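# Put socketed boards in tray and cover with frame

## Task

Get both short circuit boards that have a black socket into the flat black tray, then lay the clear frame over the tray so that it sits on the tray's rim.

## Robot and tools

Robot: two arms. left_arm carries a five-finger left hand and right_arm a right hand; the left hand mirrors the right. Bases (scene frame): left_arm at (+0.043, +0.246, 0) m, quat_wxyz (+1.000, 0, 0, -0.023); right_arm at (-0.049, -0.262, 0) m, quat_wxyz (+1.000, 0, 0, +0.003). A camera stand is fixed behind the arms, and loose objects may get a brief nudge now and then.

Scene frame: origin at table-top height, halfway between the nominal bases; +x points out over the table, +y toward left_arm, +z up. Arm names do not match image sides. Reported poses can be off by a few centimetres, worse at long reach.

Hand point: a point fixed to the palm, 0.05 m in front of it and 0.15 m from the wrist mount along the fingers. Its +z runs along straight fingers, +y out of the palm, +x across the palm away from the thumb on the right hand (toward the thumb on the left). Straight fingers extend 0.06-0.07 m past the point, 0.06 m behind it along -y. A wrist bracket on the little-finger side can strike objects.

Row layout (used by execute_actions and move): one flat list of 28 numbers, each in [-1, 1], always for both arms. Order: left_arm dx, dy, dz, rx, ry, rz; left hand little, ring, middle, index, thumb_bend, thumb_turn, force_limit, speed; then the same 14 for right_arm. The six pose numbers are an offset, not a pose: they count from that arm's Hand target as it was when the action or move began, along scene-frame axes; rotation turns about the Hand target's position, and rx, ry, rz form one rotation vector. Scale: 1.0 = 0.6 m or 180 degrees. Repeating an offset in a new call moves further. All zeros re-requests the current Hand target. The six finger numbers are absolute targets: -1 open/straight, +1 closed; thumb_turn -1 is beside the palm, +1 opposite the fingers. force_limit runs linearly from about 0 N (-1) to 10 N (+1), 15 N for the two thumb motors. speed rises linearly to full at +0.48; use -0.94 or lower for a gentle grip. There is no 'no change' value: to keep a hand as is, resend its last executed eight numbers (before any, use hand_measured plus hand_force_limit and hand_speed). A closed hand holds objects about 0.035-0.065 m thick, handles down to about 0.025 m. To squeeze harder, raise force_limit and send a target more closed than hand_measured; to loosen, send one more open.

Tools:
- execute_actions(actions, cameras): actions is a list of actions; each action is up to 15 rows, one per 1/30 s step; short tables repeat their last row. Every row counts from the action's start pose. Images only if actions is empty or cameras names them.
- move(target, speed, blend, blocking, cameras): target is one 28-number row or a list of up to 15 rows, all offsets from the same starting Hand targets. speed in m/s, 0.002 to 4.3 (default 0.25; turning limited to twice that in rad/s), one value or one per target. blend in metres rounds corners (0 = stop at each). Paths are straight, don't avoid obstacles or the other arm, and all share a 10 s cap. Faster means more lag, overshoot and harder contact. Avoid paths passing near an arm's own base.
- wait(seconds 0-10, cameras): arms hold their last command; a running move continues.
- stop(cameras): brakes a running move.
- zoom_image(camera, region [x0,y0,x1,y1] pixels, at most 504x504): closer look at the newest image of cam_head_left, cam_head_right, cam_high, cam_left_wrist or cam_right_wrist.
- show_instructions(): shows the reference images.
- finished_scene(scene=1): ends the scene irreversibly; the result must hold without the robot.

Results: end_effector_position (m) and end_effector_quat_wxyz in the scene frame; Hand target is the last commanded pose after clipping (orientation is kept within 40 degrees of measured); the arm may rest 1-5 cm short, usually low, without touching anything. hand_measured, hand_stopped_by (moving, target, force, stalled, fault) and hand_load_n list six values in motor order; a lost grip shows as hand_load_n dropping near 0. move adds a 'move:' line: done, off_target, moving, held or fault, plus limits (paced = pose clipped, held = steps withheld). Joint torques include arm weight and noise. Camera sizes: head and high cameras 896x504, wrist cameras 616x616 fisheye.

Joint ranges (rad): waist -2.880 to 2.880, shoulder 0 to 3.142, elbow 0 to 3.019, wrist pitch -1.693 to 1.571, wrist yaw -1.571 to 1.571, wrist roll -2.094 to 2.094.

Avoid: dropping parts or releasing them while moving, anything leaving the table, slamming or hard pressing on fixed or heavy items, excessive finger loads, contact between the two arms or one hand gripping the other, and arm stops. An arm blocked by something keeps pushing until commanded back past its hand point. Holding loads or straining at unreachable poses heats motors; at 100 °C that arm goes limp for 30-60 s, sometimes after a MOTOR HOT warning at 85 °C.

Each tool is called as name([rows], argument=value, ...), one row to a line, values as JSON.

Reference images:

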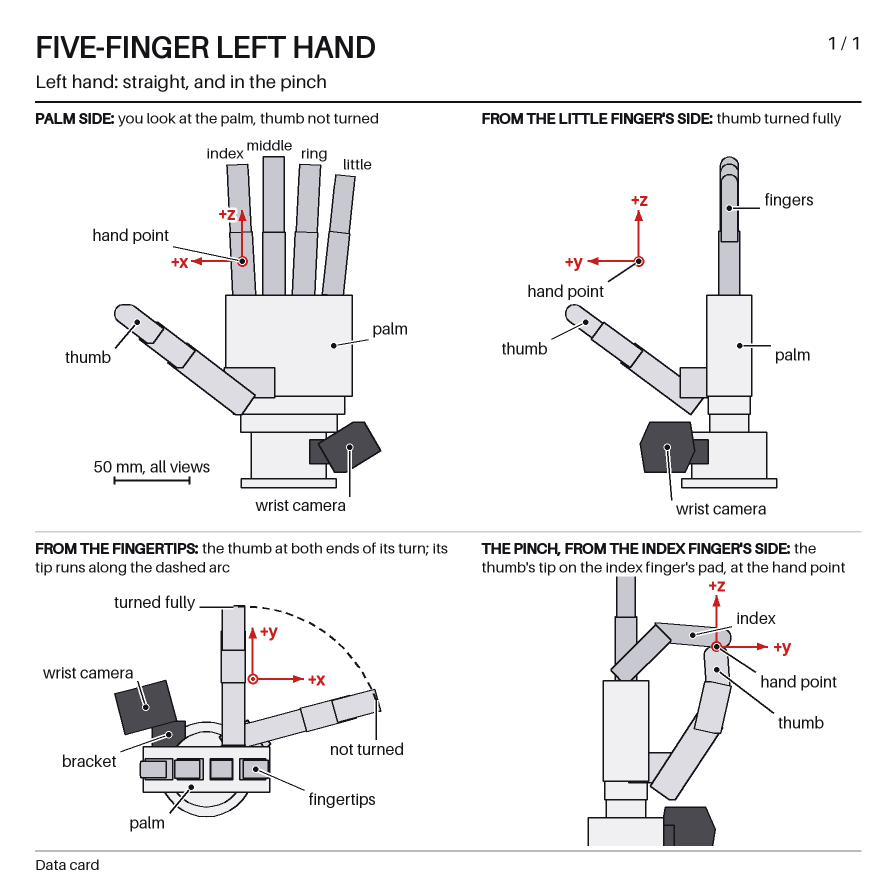

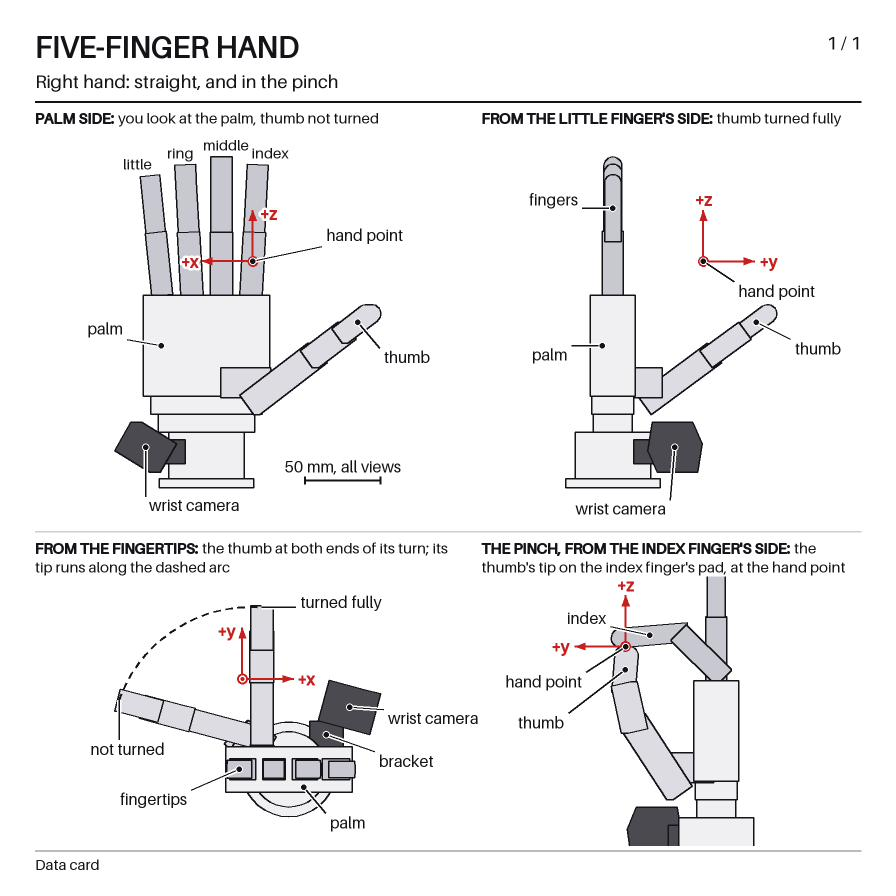

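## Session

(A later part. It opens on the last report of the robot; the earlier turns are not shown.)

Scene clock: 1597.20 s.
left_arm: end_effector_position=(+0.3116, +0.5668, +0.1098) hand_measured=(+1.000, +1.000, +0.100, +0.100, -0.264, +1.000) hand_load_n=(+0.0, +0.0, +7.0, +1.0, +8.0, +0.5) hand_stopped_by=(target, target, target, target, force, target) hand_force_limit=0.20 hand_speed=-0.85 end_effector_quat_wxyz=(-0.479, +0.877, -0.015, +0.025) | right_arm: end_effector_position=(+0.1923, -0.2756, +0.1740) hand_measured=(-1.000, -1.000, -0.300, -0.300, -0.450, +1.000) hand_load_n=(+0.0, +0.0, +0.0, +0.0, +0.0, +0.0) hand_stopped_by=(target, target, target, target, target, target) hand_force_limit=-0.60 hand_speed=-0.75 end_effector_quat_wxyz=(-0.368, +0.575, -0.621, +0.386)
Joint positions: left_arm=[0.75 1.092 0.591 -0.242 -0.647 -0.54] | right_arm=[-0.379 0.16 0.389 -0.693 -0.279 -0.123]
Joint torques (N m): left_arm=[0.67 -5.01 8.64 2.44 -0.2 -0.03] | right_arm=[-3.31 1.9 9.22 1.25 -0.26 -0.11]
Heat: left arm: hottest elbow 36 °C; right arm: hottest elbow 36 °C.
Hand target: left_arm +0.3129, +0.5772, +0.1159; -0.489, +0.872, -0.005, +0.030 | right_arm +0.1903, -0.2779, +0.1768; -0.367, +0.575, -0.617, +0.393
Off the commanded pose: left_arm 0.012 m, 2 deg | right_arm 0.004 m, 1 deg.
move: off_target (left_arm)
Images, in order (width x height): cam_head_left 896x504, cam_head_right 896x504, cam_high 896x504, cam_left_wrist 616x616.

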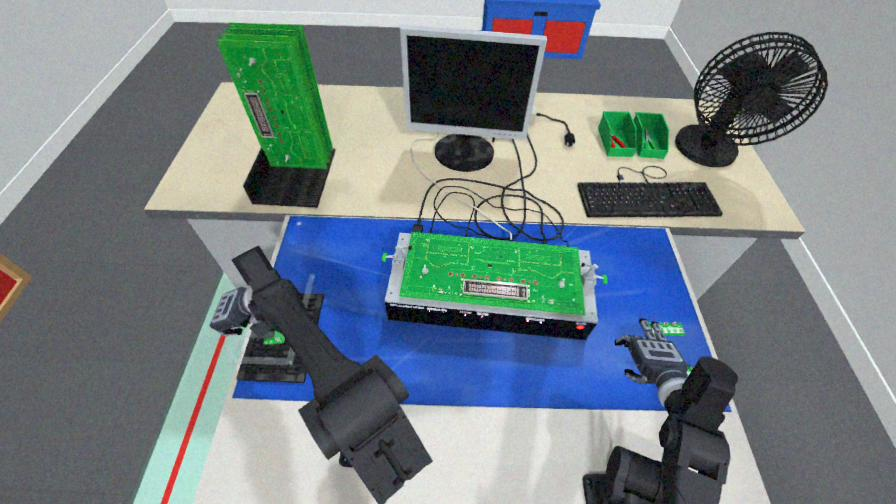

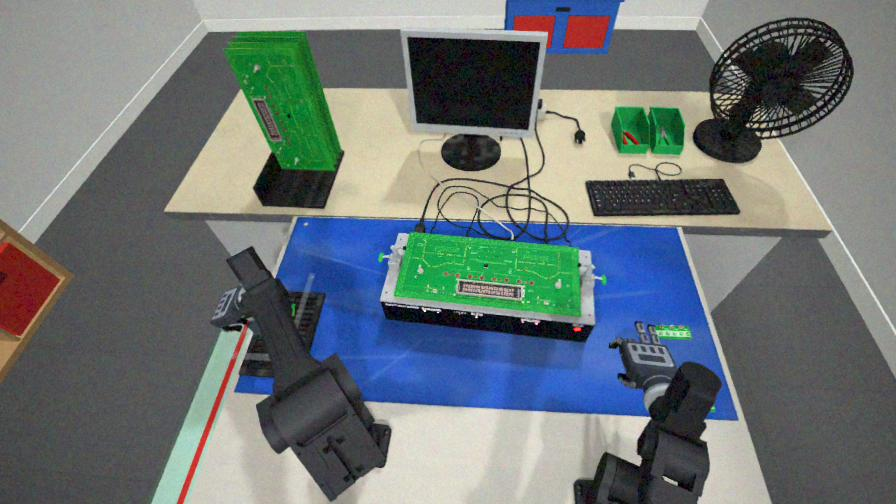

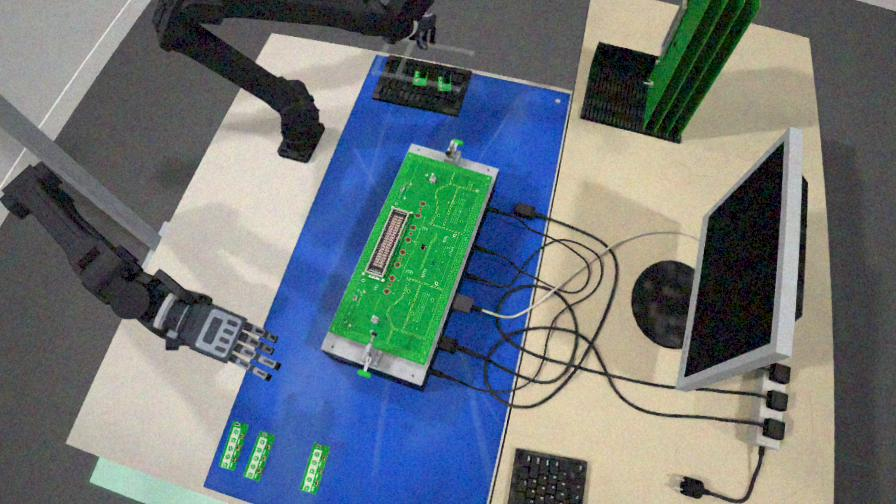

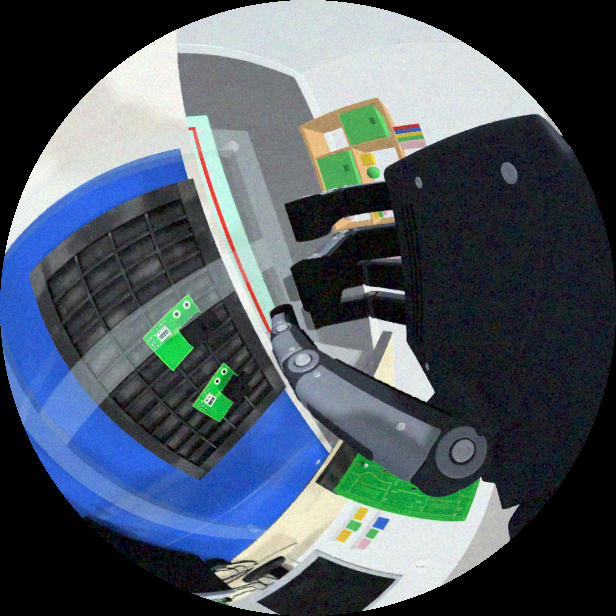

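move([
  [-0.0133,-0.01,-0.07,-0.005,0.008,0.011, 1, 1, 0.1, 0.1, 0.0, 1, 0.2, -0.85, 0, 0, 0, 0, 0, 0, -1, -1, -0.3, -0.3, -0.45, 1, -0.6, -0.75],
], cameras=["cam_head_left", "cam_head_right", "cam_high", "cam_left_wrist"], speed=0.06)

zoom_image(camera="cam_head_left", region=[220, 250, 360, 400])

zoom_image(camera="cam_high", region=[360, 20, 500, 140])

zoom_image(camera="cam_head_right", region=[220, 250, 360, 400])

zoom_image(camera="cam_left_wrist", region=[0, 100, 340, 540])

Scene clock: 1624.93 s.
left_arm: end_effector_position=(+0.3002, +0.5635, +0.0682) hand_measured=(+1.000, +1.000, +0.100, +0.100, -0.264, +1.000) hand_load_n=(+0.0, +0.0, +7.0, +1.0, +8.0, +0.5) hand_stopped_by=(target, target, target, target, force, target) hand_force_limit=0.20 hand_speed=-0.85 end_effector_quat_wxyz=(-0.471, +0.882, -0.008, +0.003) | right_arm: end_effector_position=(+0.1923, -0.2756, +0.1740) hand_measured=(-1.000, -1.000, -0.300, -0.300, -0.450, +1.000) hand_load_n=(+0.0, +0.0, +0.0, +0.0, +0.0, +0.0) hand_stopped_by=(target, target, target, target, target, target) hand_force_limit=-0.60 hand_speed=-0.75 end_effector_quat_wxyz=(-0.368, +0.575, -0.621, +0.386)
Joint positions: left_arm=[0.75 1.165 0.531 -0.159 -0.676 -0.563] | right_arm=[-0.379 0.16 0.389 -0.693 -0.279 -0.123]
Joint torques (N m): left_arm=[-0.09 -5.66 8.01 2.35 -0.52 -0.16] | right_arm=[-4.25 1.55 9.21 1.24 -0.21 -0.14]
Heat: left arm: hottest elbow 34 °C; right arm: hottest elbow 36 °C.
Hand target: left_arm +0.3049, +0.5711, +0.0738; -0.483, +0.876, +0.004, +0.010 | right_arm +0.1903, -0.2779, +0.1768; -0.367, +0.575, -0.617, +0.393
Off the commanded pose: left_arm 0.011 m, 2 deg | right_arm 0.004 m, 1 deg.
move: off_target (left_arm)
Images, in order (width x height): cam_head_left 896x504, cam_head_right 896x504, cam_high 896x504, cam_left_wrist 616x616.

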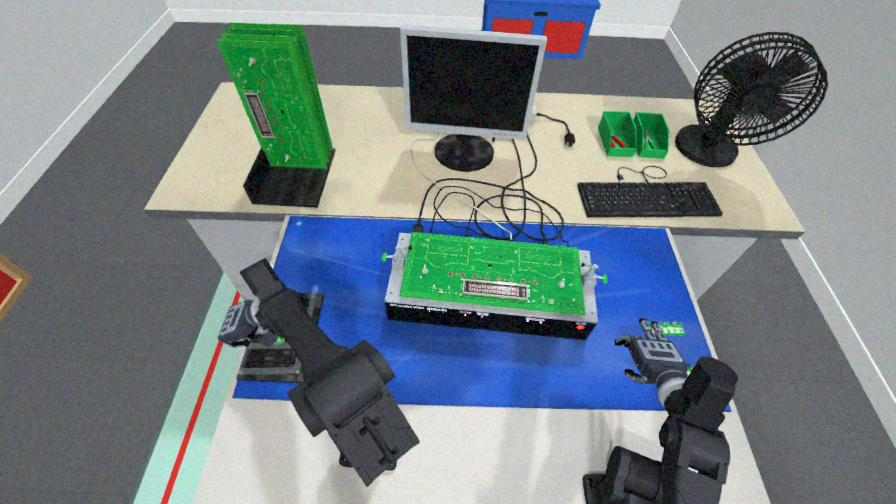

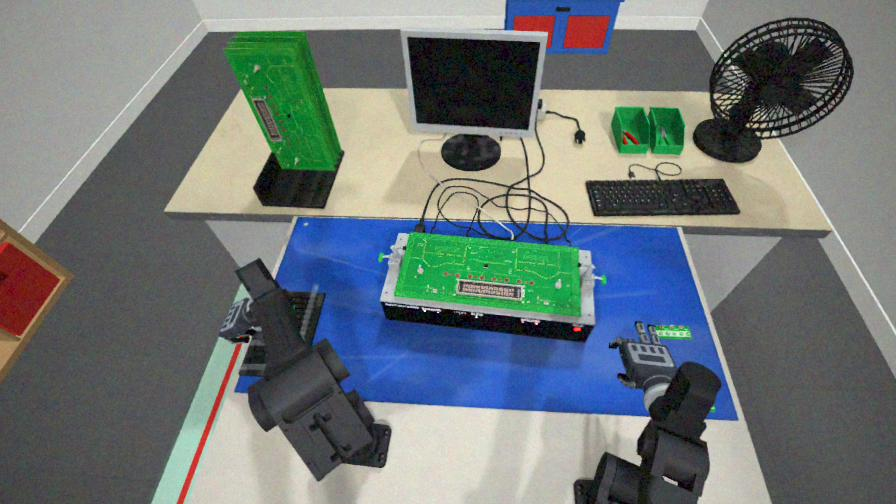

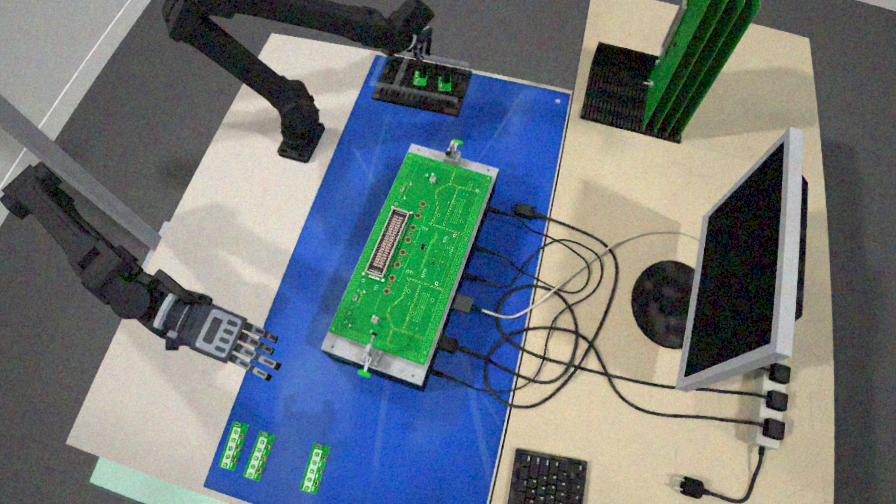

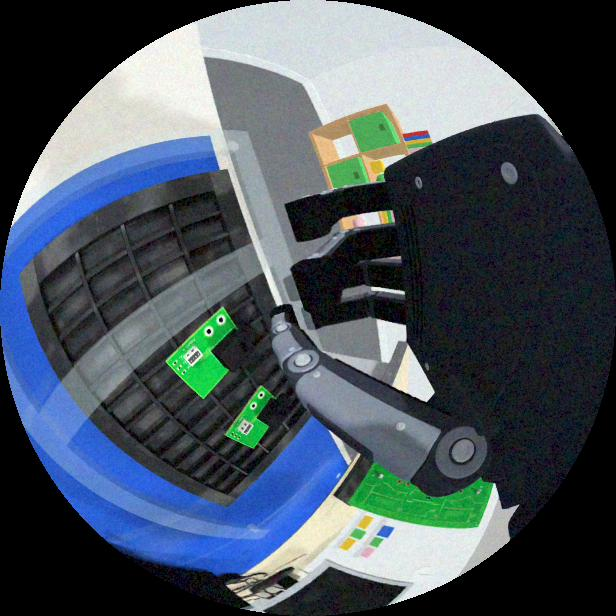

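Scaled by 3.360.

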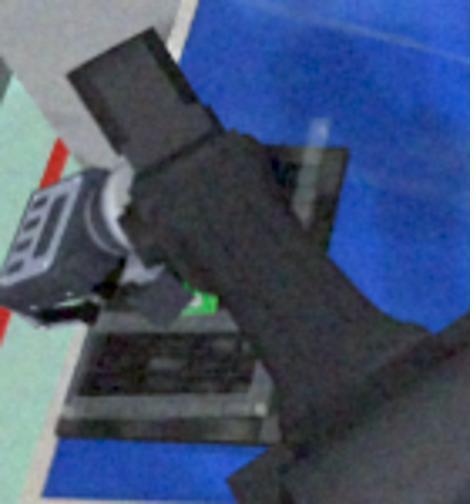

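Scaled by 3.600.

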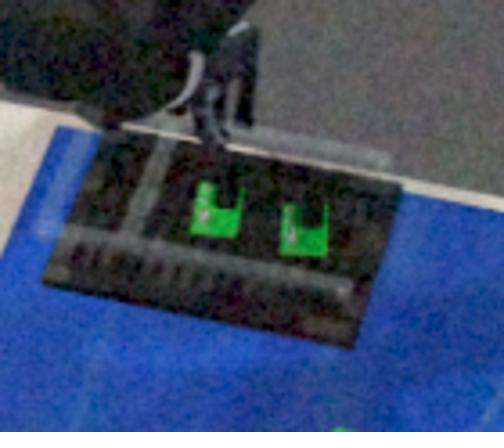

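Scaled by 3.360.

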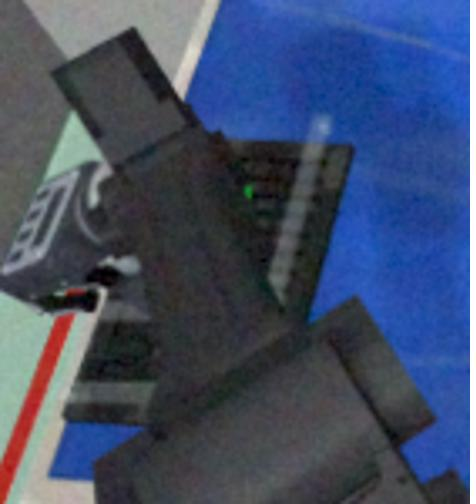

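Scaled by 1.145 from the camera's 616x616 image, which has a finer 880x880 frame.

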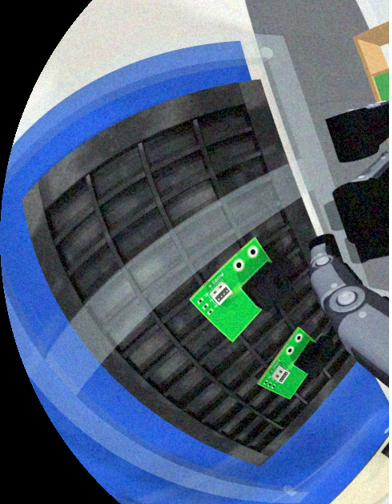

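move([
  [0,0,-0.03,0,0,0, 1, 1, 0.1, 0.1, 0.0, 1, 0.2, -0.85, 0, 0, 0, 0, 0, 0, -1, -1, -0.3, -0.3, -0.45, 1, -0.6, -0.75],
], cameras=["cam_head_left", "cam_head_right", "cam_high", "cam_left_wrist"], speed=0.05)

zoom_image(camera="cam_head_left", region=[220, 250, 360, 400])

zoom_image(camera="cam_high", region=[360, 20, 500, 140])

zoom_image(camera="cam_left_wrist", region=[0, 100, 340, 540])

Scene clock: 1686.47 s.
left_arm: end_effector_position=(+0.3007, +0.5639, +0.0510) hand_measured=(+1.000, +1.000, +0.100, +0.100, -0.264, +1.000) hand_load_n=(+0.0, +0.0, +7.5, +1.0, +8.0, +1.0) hand_stopped_by=(target, target, target, target, force, target) hand_force_limit=0.20 hand_speed=-0.85 end_effector_quat_wxyz=(-0.472, +0.882, -0.007, +0.004) | right_arm: end_effector_position=(+0.1923, -0.2756, +0.1740) hand_measured=(-1.000, -1.000, -0.300, -0.300, -0.450, +1.000) hand_load_n=(+0.0, -0.5, +0.0, +0.0, +0.0, +0.0) hand_stopped_by=(target, target, target, target, target, target) hand_force_limit=-0.60 hand_speed=-0.75 end_effector_quat_wxyz=(-0.368, +0.575, -0.621, +0.386)
Joint positions: left_arm=[0.75 1.209 0.505 -0.087 -0.676 -0.564] | right_arm=[-0.379 0.16 0.389 -0.693 -0.279 -0.123]
Joint torques (N m): left_arm=[-0.09 -5.6 7.5 2.47 -0.55 -0.14] | right_arm=[-4.37 2.2 9.03 1.2 -0.26 -0.11]
Heat: left arm: hottest elbow 32 °C; right arm: hottest elbow 36 °C.
Hand target: left_arm +0.3049, +0.5711, +0.0558; -0.483, +0.876, +0.004, +0.010 | right_arm +0.1903, -0.2779, +0.1768; -0.367, +0.575, -0.617, +0.393
Off the commanded pose: left_arm 0.010 m, 2 deg | right_arm 0.004 m, 1 deg.
move: done
Images, in order (width x height): cam_head_left 896x504, cam_head_right 896x504, cam_high 896x504, cam_left_wrist 616x616.

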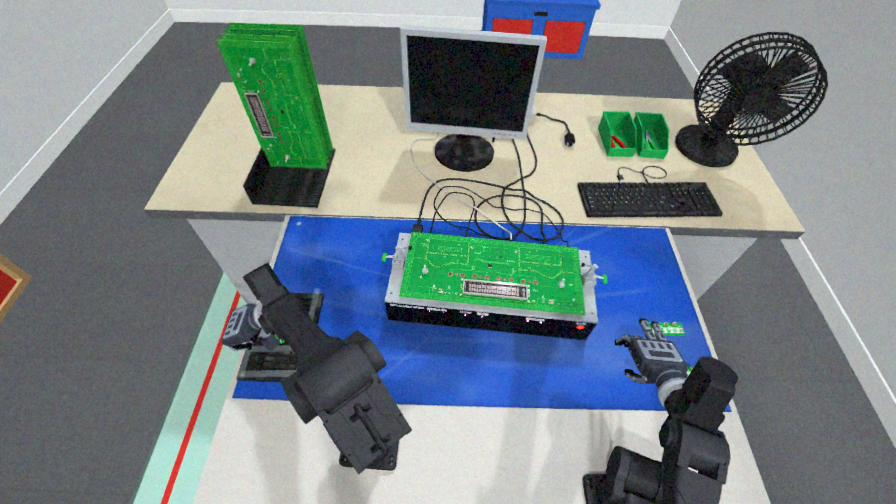

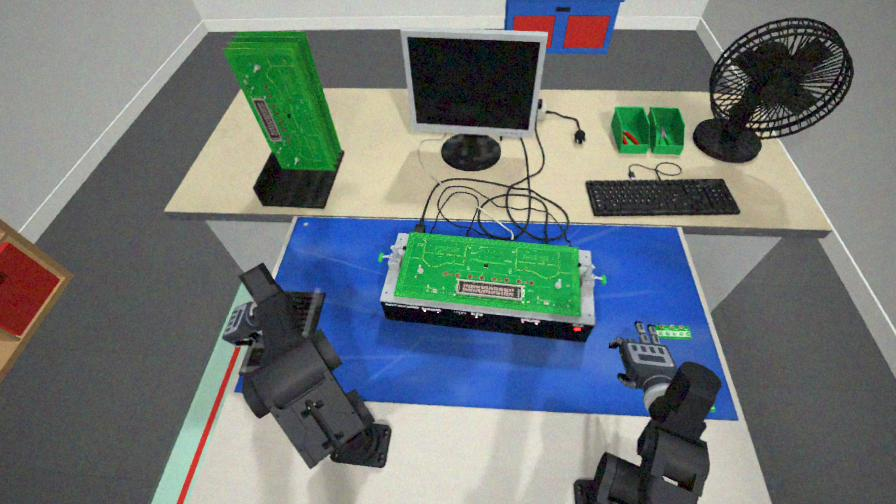

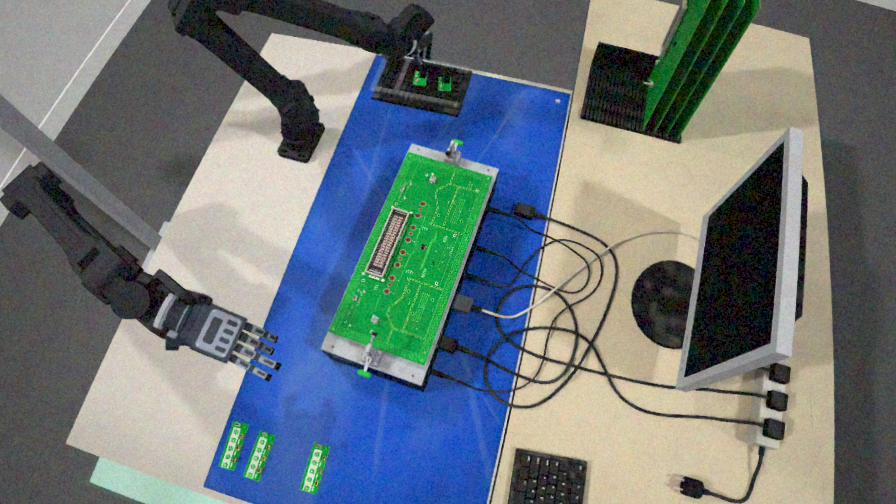

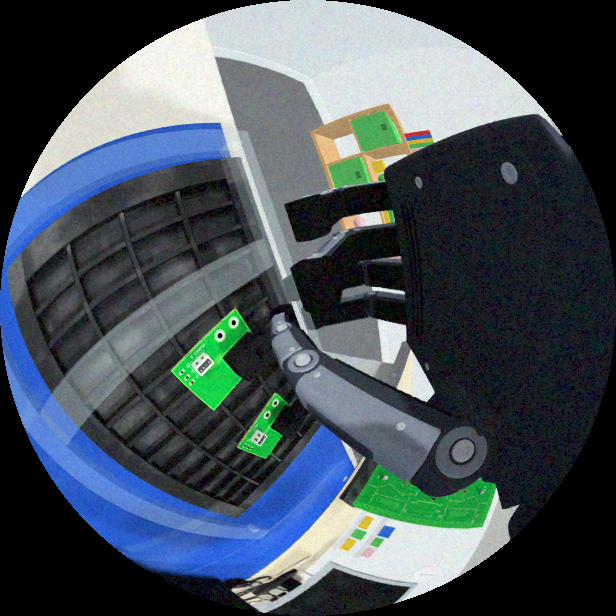

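Scaled by 3.360.

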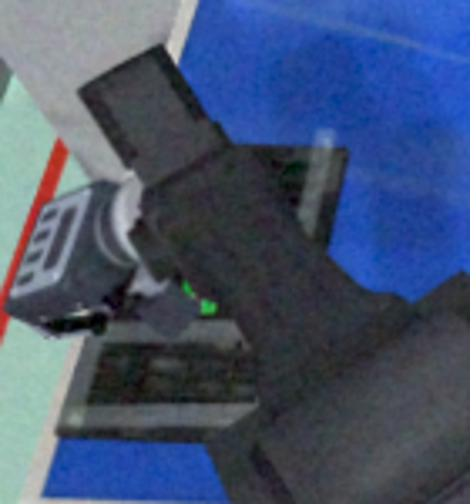

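Scaled by 3.600.

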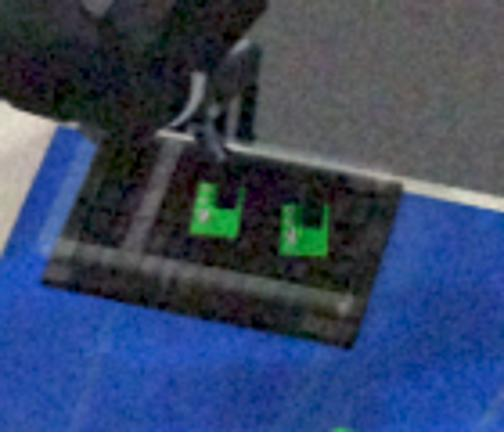

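Scaled by 1.145 from the camera's 616x616 image, which has a finer 880x880 frame.

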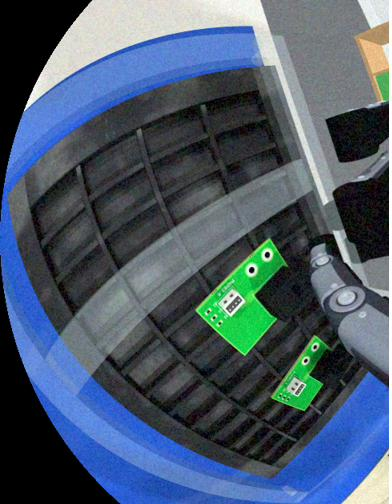

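zoom_image(camera="cam_high", region=[420, 75, 480, 125])

zoom_image(camera="cam_high", region=[362, 50, 422, 110])

zoom_image(camera="cam_head_left", region=[230, 340, 300, 390])

zoom_image(camera="cam_head_left", region=[290, 275, 340, 325])

zoom_image(camera="cam_left_wrist", region=[180, 110, 280, 210])

Scaled by 8.400.

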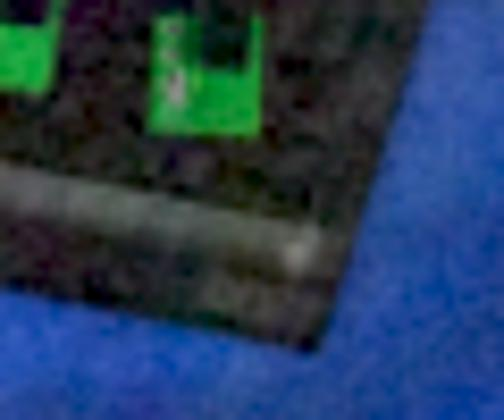

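Scaled by 8.400.

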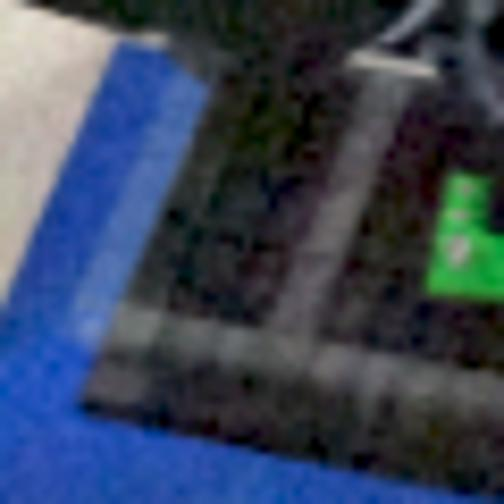

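Scaled by 7.200.

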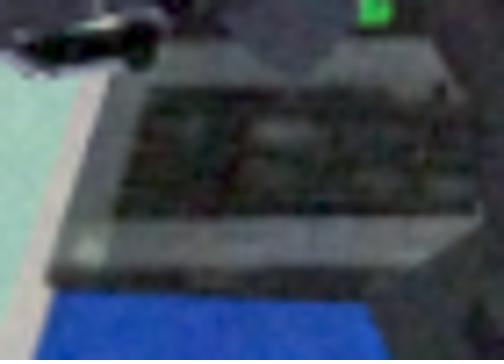

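Scaled by 10.080.

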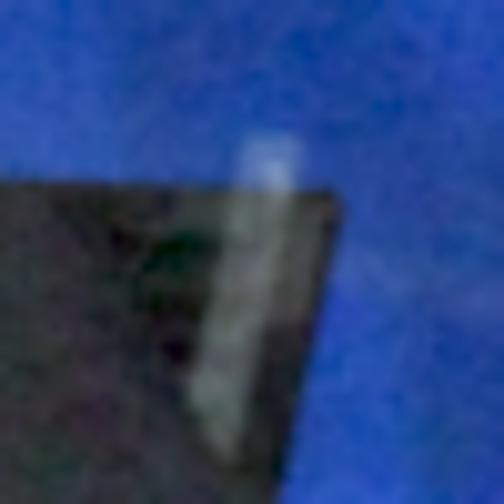

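Scaled by 5.040 from the camera's 616x616 image, which has a finer 880x880 frame.

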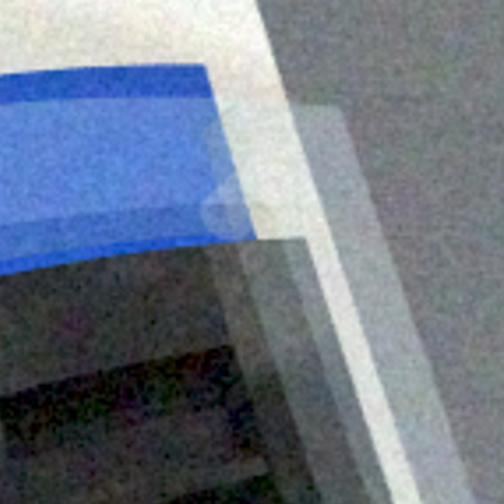

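move([
  [0,-0.003,-0.0083,0,0,-0.002, 1, 1, 0.1, 0.1, 0.0, 1, 0.2, -0.85, 0, 0, 0, 0, 0, 0, -1, -1, -0.3, -0.3, -0.45, 1, -0.6, -0.75],
], cameras=[], speed=0.04)

move([
  [0,0,-0.0067,0,0,0, 1, 1, 0.1, 0.1, 0.0, 1, 0.2, -0.85, 0, 0, 0, 0, 0, 0, -1, -1, -0.3, -0.3, -0.45, 1, -0.6, -0.75],
], cameras=["cam_head_left", "cam_high", "cam_left_wrist"], speed=0.04)

zoom_image(camera="cam_high", region=[360, 20, 500, 140])

zoom_image(camera="cam_head_left", region=[220, 250, 360, 400])

Scene clock: 1730.00 s.
left_arm: end_effector_position=(+0.2999, +0.5633, +0.0466) hand_measured=(+1.000, +1.000, +0.100, +0.100, -0.264, +1.000) hand_load_n=(+0.0, +0.0, +7.0, +1.0, +8.0, +0.5) hand_stopped_by=(target, target, target, target, force, target) hand_force_limit=0.20 hand_speed=-0.85 end_effector_quat_wxyz=(-0.473, +0.881, -0.006, +0.005) | right_arm: end_effector_position=(+0.1923, -0.2756, +0.1740) hand_measured=(-1.000, -1.000, -0.300, -0.300, -0.450, +1.000) hand_load_n=(+0.0, +0.0, +0.0, +0.0, +0.0, +0.0) hand_stopped_by=(target, target, target, target, target, target) hand_force_limit=-0.60 hand_speed=-0.75 end_effector_quat_wxyz=(-0.368, +0.575, -0.621, +0.386)
Joint positions: left_arm=[0.75 1.217 0.495 -0.065 -0.676 -0.564] | right_arm=[-0.379 0.16 0.389 -0.693 -0.279 -0.123]
Joint torques (N m): left_arm=[-0.09 -5.48 7.38 2.3 -0.45 -0.09] | right_arm=[-3.02 1.9 9.06 1.52 -0.25 -0.1]
Heat: left arm: hottest elbow 30 °C; right arm: hottest elbow 36 °C.
Hand target: left_arm +0.3049, +0.5693, +0.0508; -0.482, +0.876, +0.002, +0.012 | right_arm +0.1903, -0.2779, +0.1768; -0.367, +0.575, -0.617, +0.393
Off the commanded pose: left_arm 0.009 m, 2 deg | right_arm 0.004 m, 1 deg.
move: done
No camera images: "cameras" was empty.

Scene clock: 1731.07 s.
left_arm: end_effector_position=(+0.3000, +0.5633, +0.0427) hand_measured=(+1.000, +1.000, +0.100, +0.100, -0.264, +1.000) hand_load_n=(+0.0, +0.0, +7.0, +1.0, +8.0, +0.5) hand_stopped_by=(target, target, target, target, force, target) hand_force_limit=0.20 hand_speed=-0.85 end_effector_quat_wxyz=(-0.473, +0.881, -0.006, +0.005) | right_arm: end_effector_position=(+0.1923, -0.2756, +0.1740) hand_measured=(-1.000, -1.000, -0.300, -0.300, -0.450, +1.000) hand_load_n=(+0.0, +0.0, +0.0, +0.0, +0.0, +0.0) hand_stopped_by=(target, target, target, target, target, target) hand_force_limit=-0.60 hand_speed=-0.75 end_effector_quat_wxyz=(-0.368, +0.575, -0.621, +0.386)
Joint positions: left_arm=[0.75 1.229 0.489 -0.048 -0.676 -0.564] | right_arm=[-0.379 0.16 0.389 -0.693 -0.279 -0.123]
Joint torques (N m): left_arm=[-0.62 -5.36 7.31 2.32 -0.4 -0.11] | right_arm=[-3.66 1.9 9.17 1.25 -0.22 -0.11]
Heat: left arm: hottest elbow 30 °C; right arm: hottest elbow 36 °C.
Hand target: left_arm +0.3049, +0.5694, +0.0468; -0.482, +0.876, +0.002, +0.012 | right_arm +0.1903, -0.2779, +0.1768; -0.367, +0.575, -0.617, +0.393
Off the commanded pose: left_arm 0.009 m, 2 deg | right_arm 0.004 m, 1 deg.
move: done
Images, in order (width x height): cam_head_left 896x504, cam_high 896x504, cam_left_wrist 616x616.

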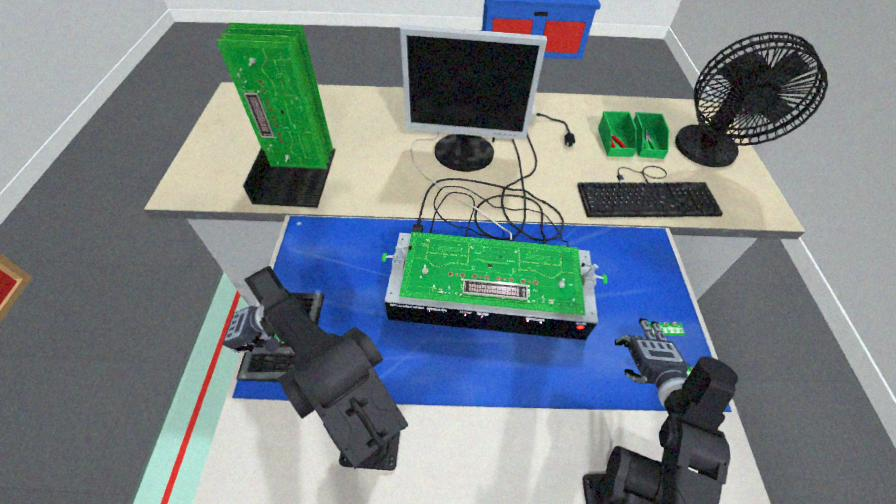

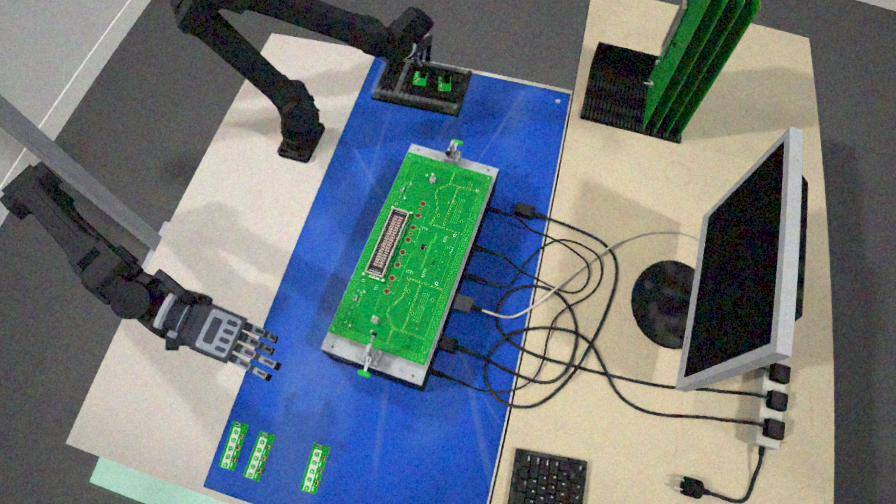

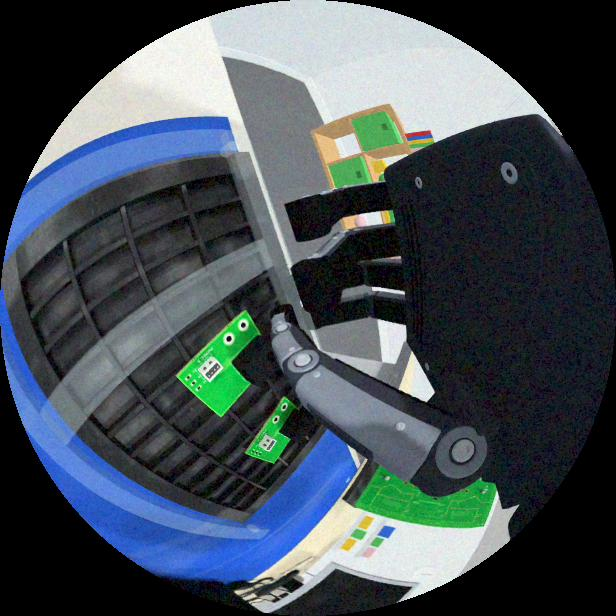

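Scaled by 3.600.

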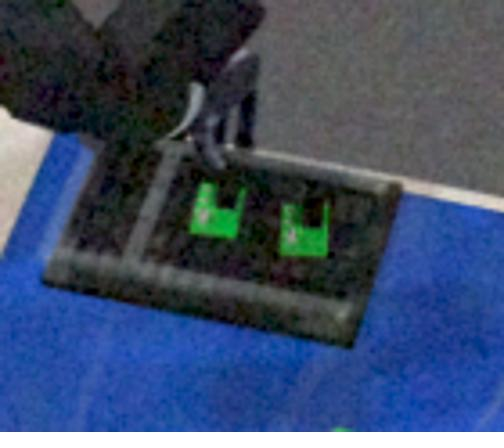

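Scaled by 3.360.

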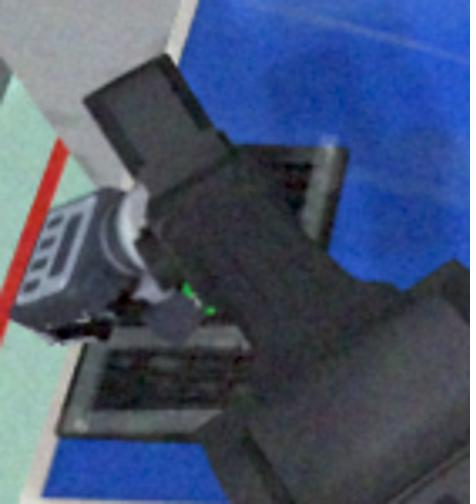

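move(target=[0, -0.003, -0.0067, 0, 0, 0, 1, 1, 0.1, 0.1, 0.0, 1, 0.2, -0.85, 0, 0, 0, 0, 0, 0, -1, -1, -0.3, -0.3, -0.45, 1, -0.6, -0.75], speed=0.04, cameras=["cam_head_left", "cam_high", "cam_left_wrist"])

Scene clock: 1751.50 s.
left_arm: end_effector_position=(+0.2997, +0.5635, +0.0408) hand_measured=(+1.000, +1.000, +0.100, +0.100, -0.264, +1.000) hand_load_n=(+0.0, +0.0, +7.0, +1.0, +8.5, +1.0) hand_stopped_by=(target, target, target, target, force, target) hand_force_limit=0.20 hand_speed=-0.85 end_effector_quat_wxyz=(-0.474, +0.881, -0.005, +0.005) | right_arm: end_effector_position=(+0.1923, -0.2756, +0.1740) hand_measured=(-1.000, -1.000, -0.300, -0.300, -0.450, +1.000) hand_load_n=(+0.0, +0.0, +0.0, +0.0, +0.0, +0.0) hand_stopped_by=(target, target, target, target, target, target) hand_force_limit=-0.60 hand_speed=-0.75 end_effector_quat_wxyz=(-0.368, +0.575, -0.621, +0.386)
Joint positions: left_arm=[0.75 1.234 0.485 -0.036 -0.678 -0.564] | right_arm=[-0.379 0.16 0.389 -0.693 -0.279 -0.123]
Joint torques (N m): left_arm=[-0.21 -5.95 7.09 2.44 -0.49 -0.15] | right_arm=[-3.78 1.61 9.21 1.21 -0.28 -0.18]
Heat: left arm: hottest elbow 30 °C; right arm: hottest elbow 36 °C.
Hand target: left_arm +0.3049, +0.5675, +0.0427; -0.482, +0.876, +0.002, +0.012 | right_arm +0.1903, -0.2779, +0.1768; -0.367, +0.575, -0.617, +0.393
Off the commanded pose: left_arm 0.007 m, 2 deg | right_arm 0.004 m, 1 deg.
move: done
Images, in order (width x height): cam_head_left 896x504, cam_high 896x504, cam_left_wrist 616x616.

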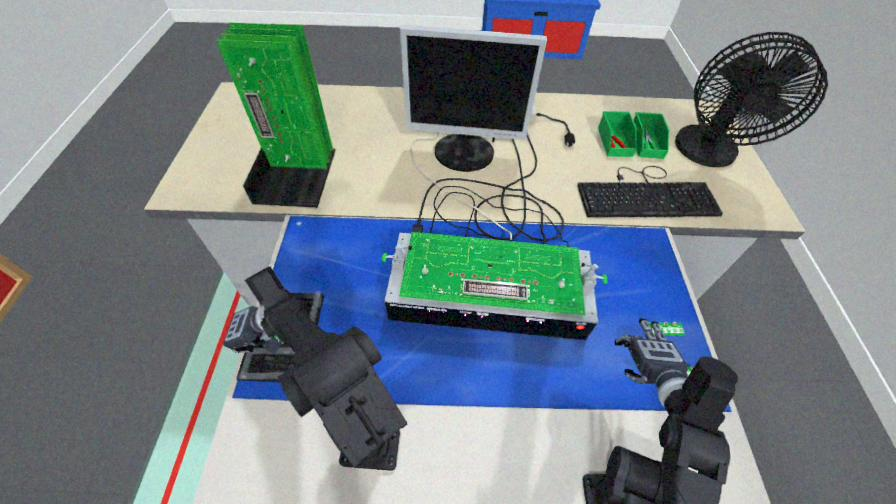

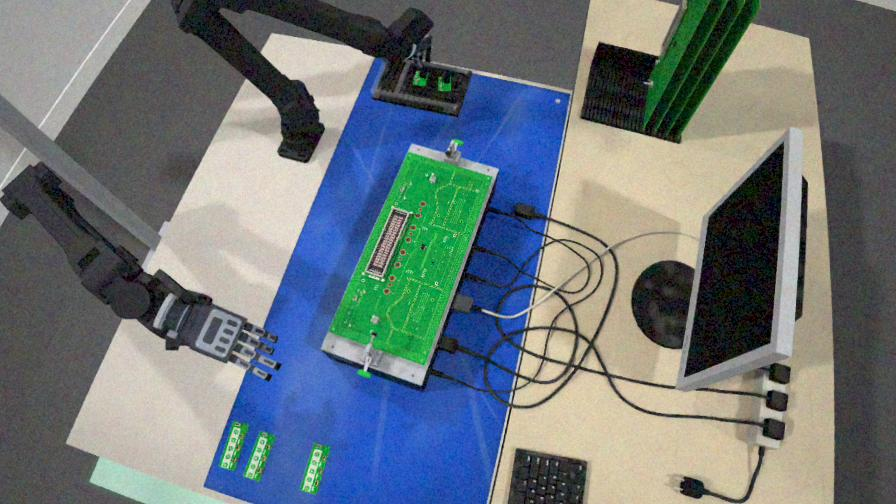

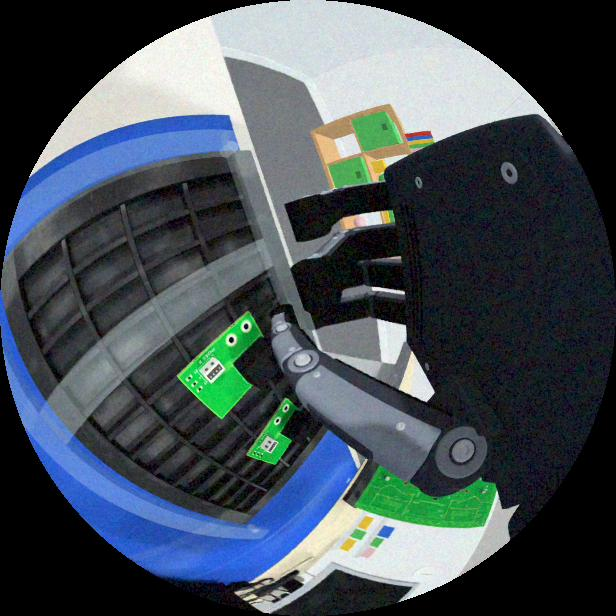

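zoom_image(camera="cam_high", region=[350, 40, 510, 130])

zoom_image(camera="cam_head_left", region=[210, 270, 350, 420])

zoom_image(camera="cam_left_wrist", region=[0, 100, 460, 560])

Scaled by 3.150.

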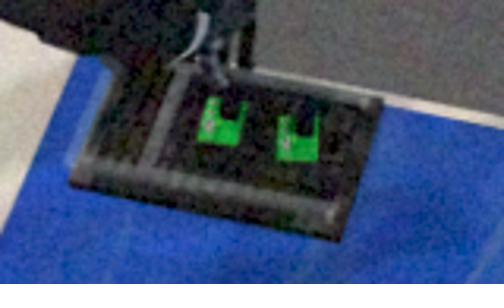

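Scaled by 3.360.

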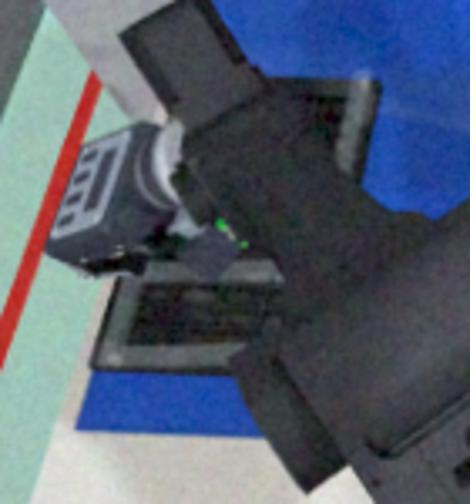

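Scaled by 1.096 from the camera's 616x616 image, which has a finer 880x880 frame.

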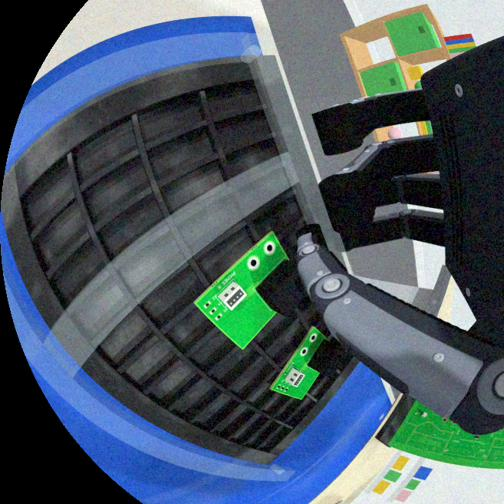

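zoom_image(camera="cam_high", region=[362, 50, 422, 110])

zoom_image(camera="cam_high", region=[422, 60, 482, 120])

zoom_image(camera="cam_left_wrist", region=[0, 100, 280, 380])

zoom_image(camera="cam_left_wrist", region=[60, 330, 360, 580])

Scaled by 8.400.

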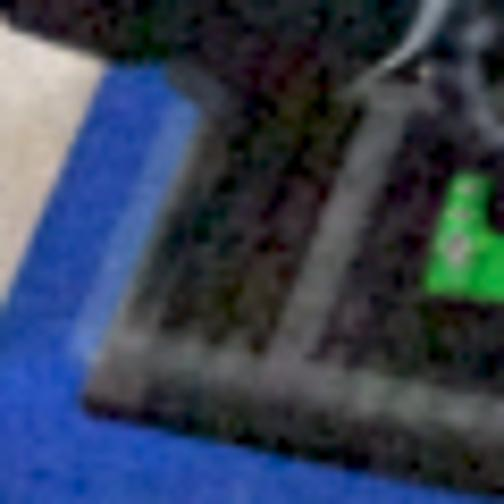

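Scaled by 8.400.

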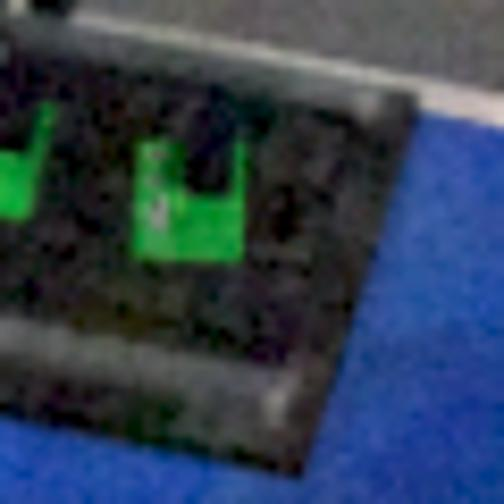

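Scaled by 1.800 from the camera's 616x616 image, which has a finer 880x880 frame.

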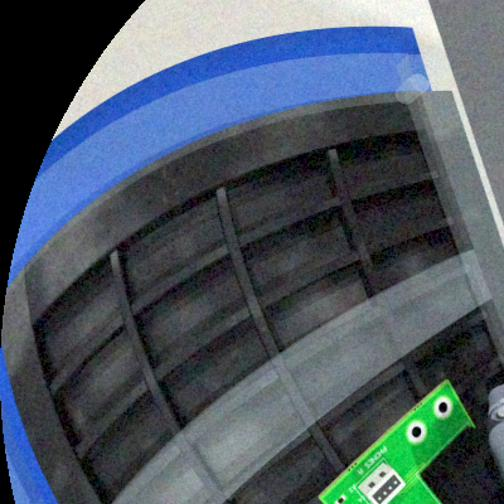

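Scaled by 1.680 from the camera's 616x616 image, which has a finer 880x880 frame.

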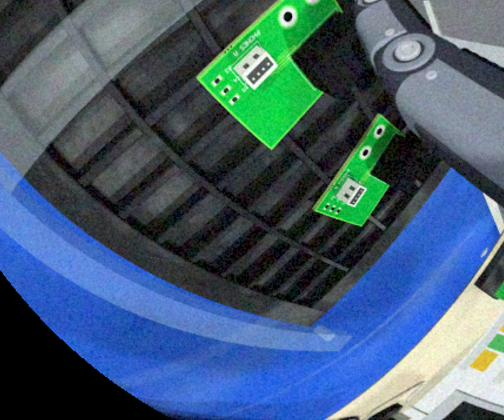

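zoom_image(camera="cam_left_wrist", region=[0, 360, 150, 510])

zoom_image(camera="cam_left_wrist", region=[150, 430, 350, 580])

zoom_image(camera="cam_left_wrist", region=[190, 110, 340, 260])

Scaled by 3.360 from the camera's 616x616 image, which has a finer 880x880 frame.

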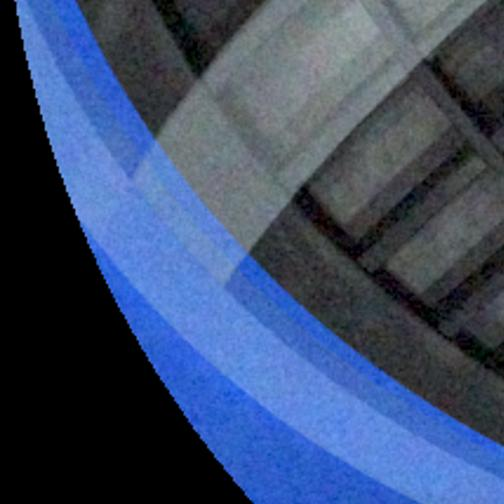

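Scaled by 2.520 from the camera's 616x616 image, which has a finer 880x880 frame.

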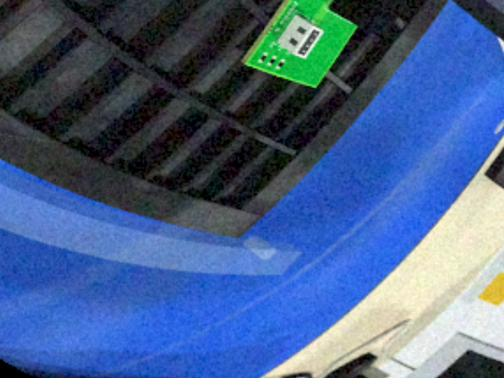

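Scaled by 3.360 from the camera's 616x616 image, which has a finer 880x880 frame.

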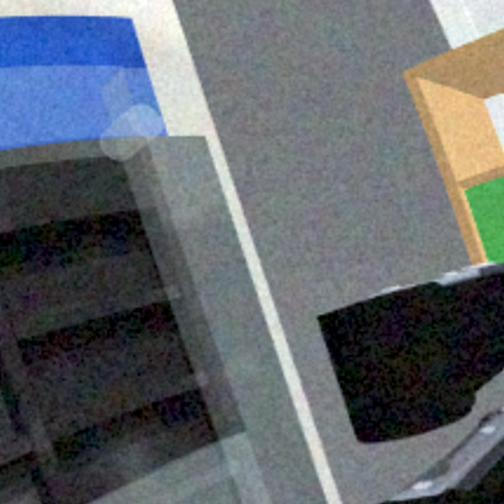

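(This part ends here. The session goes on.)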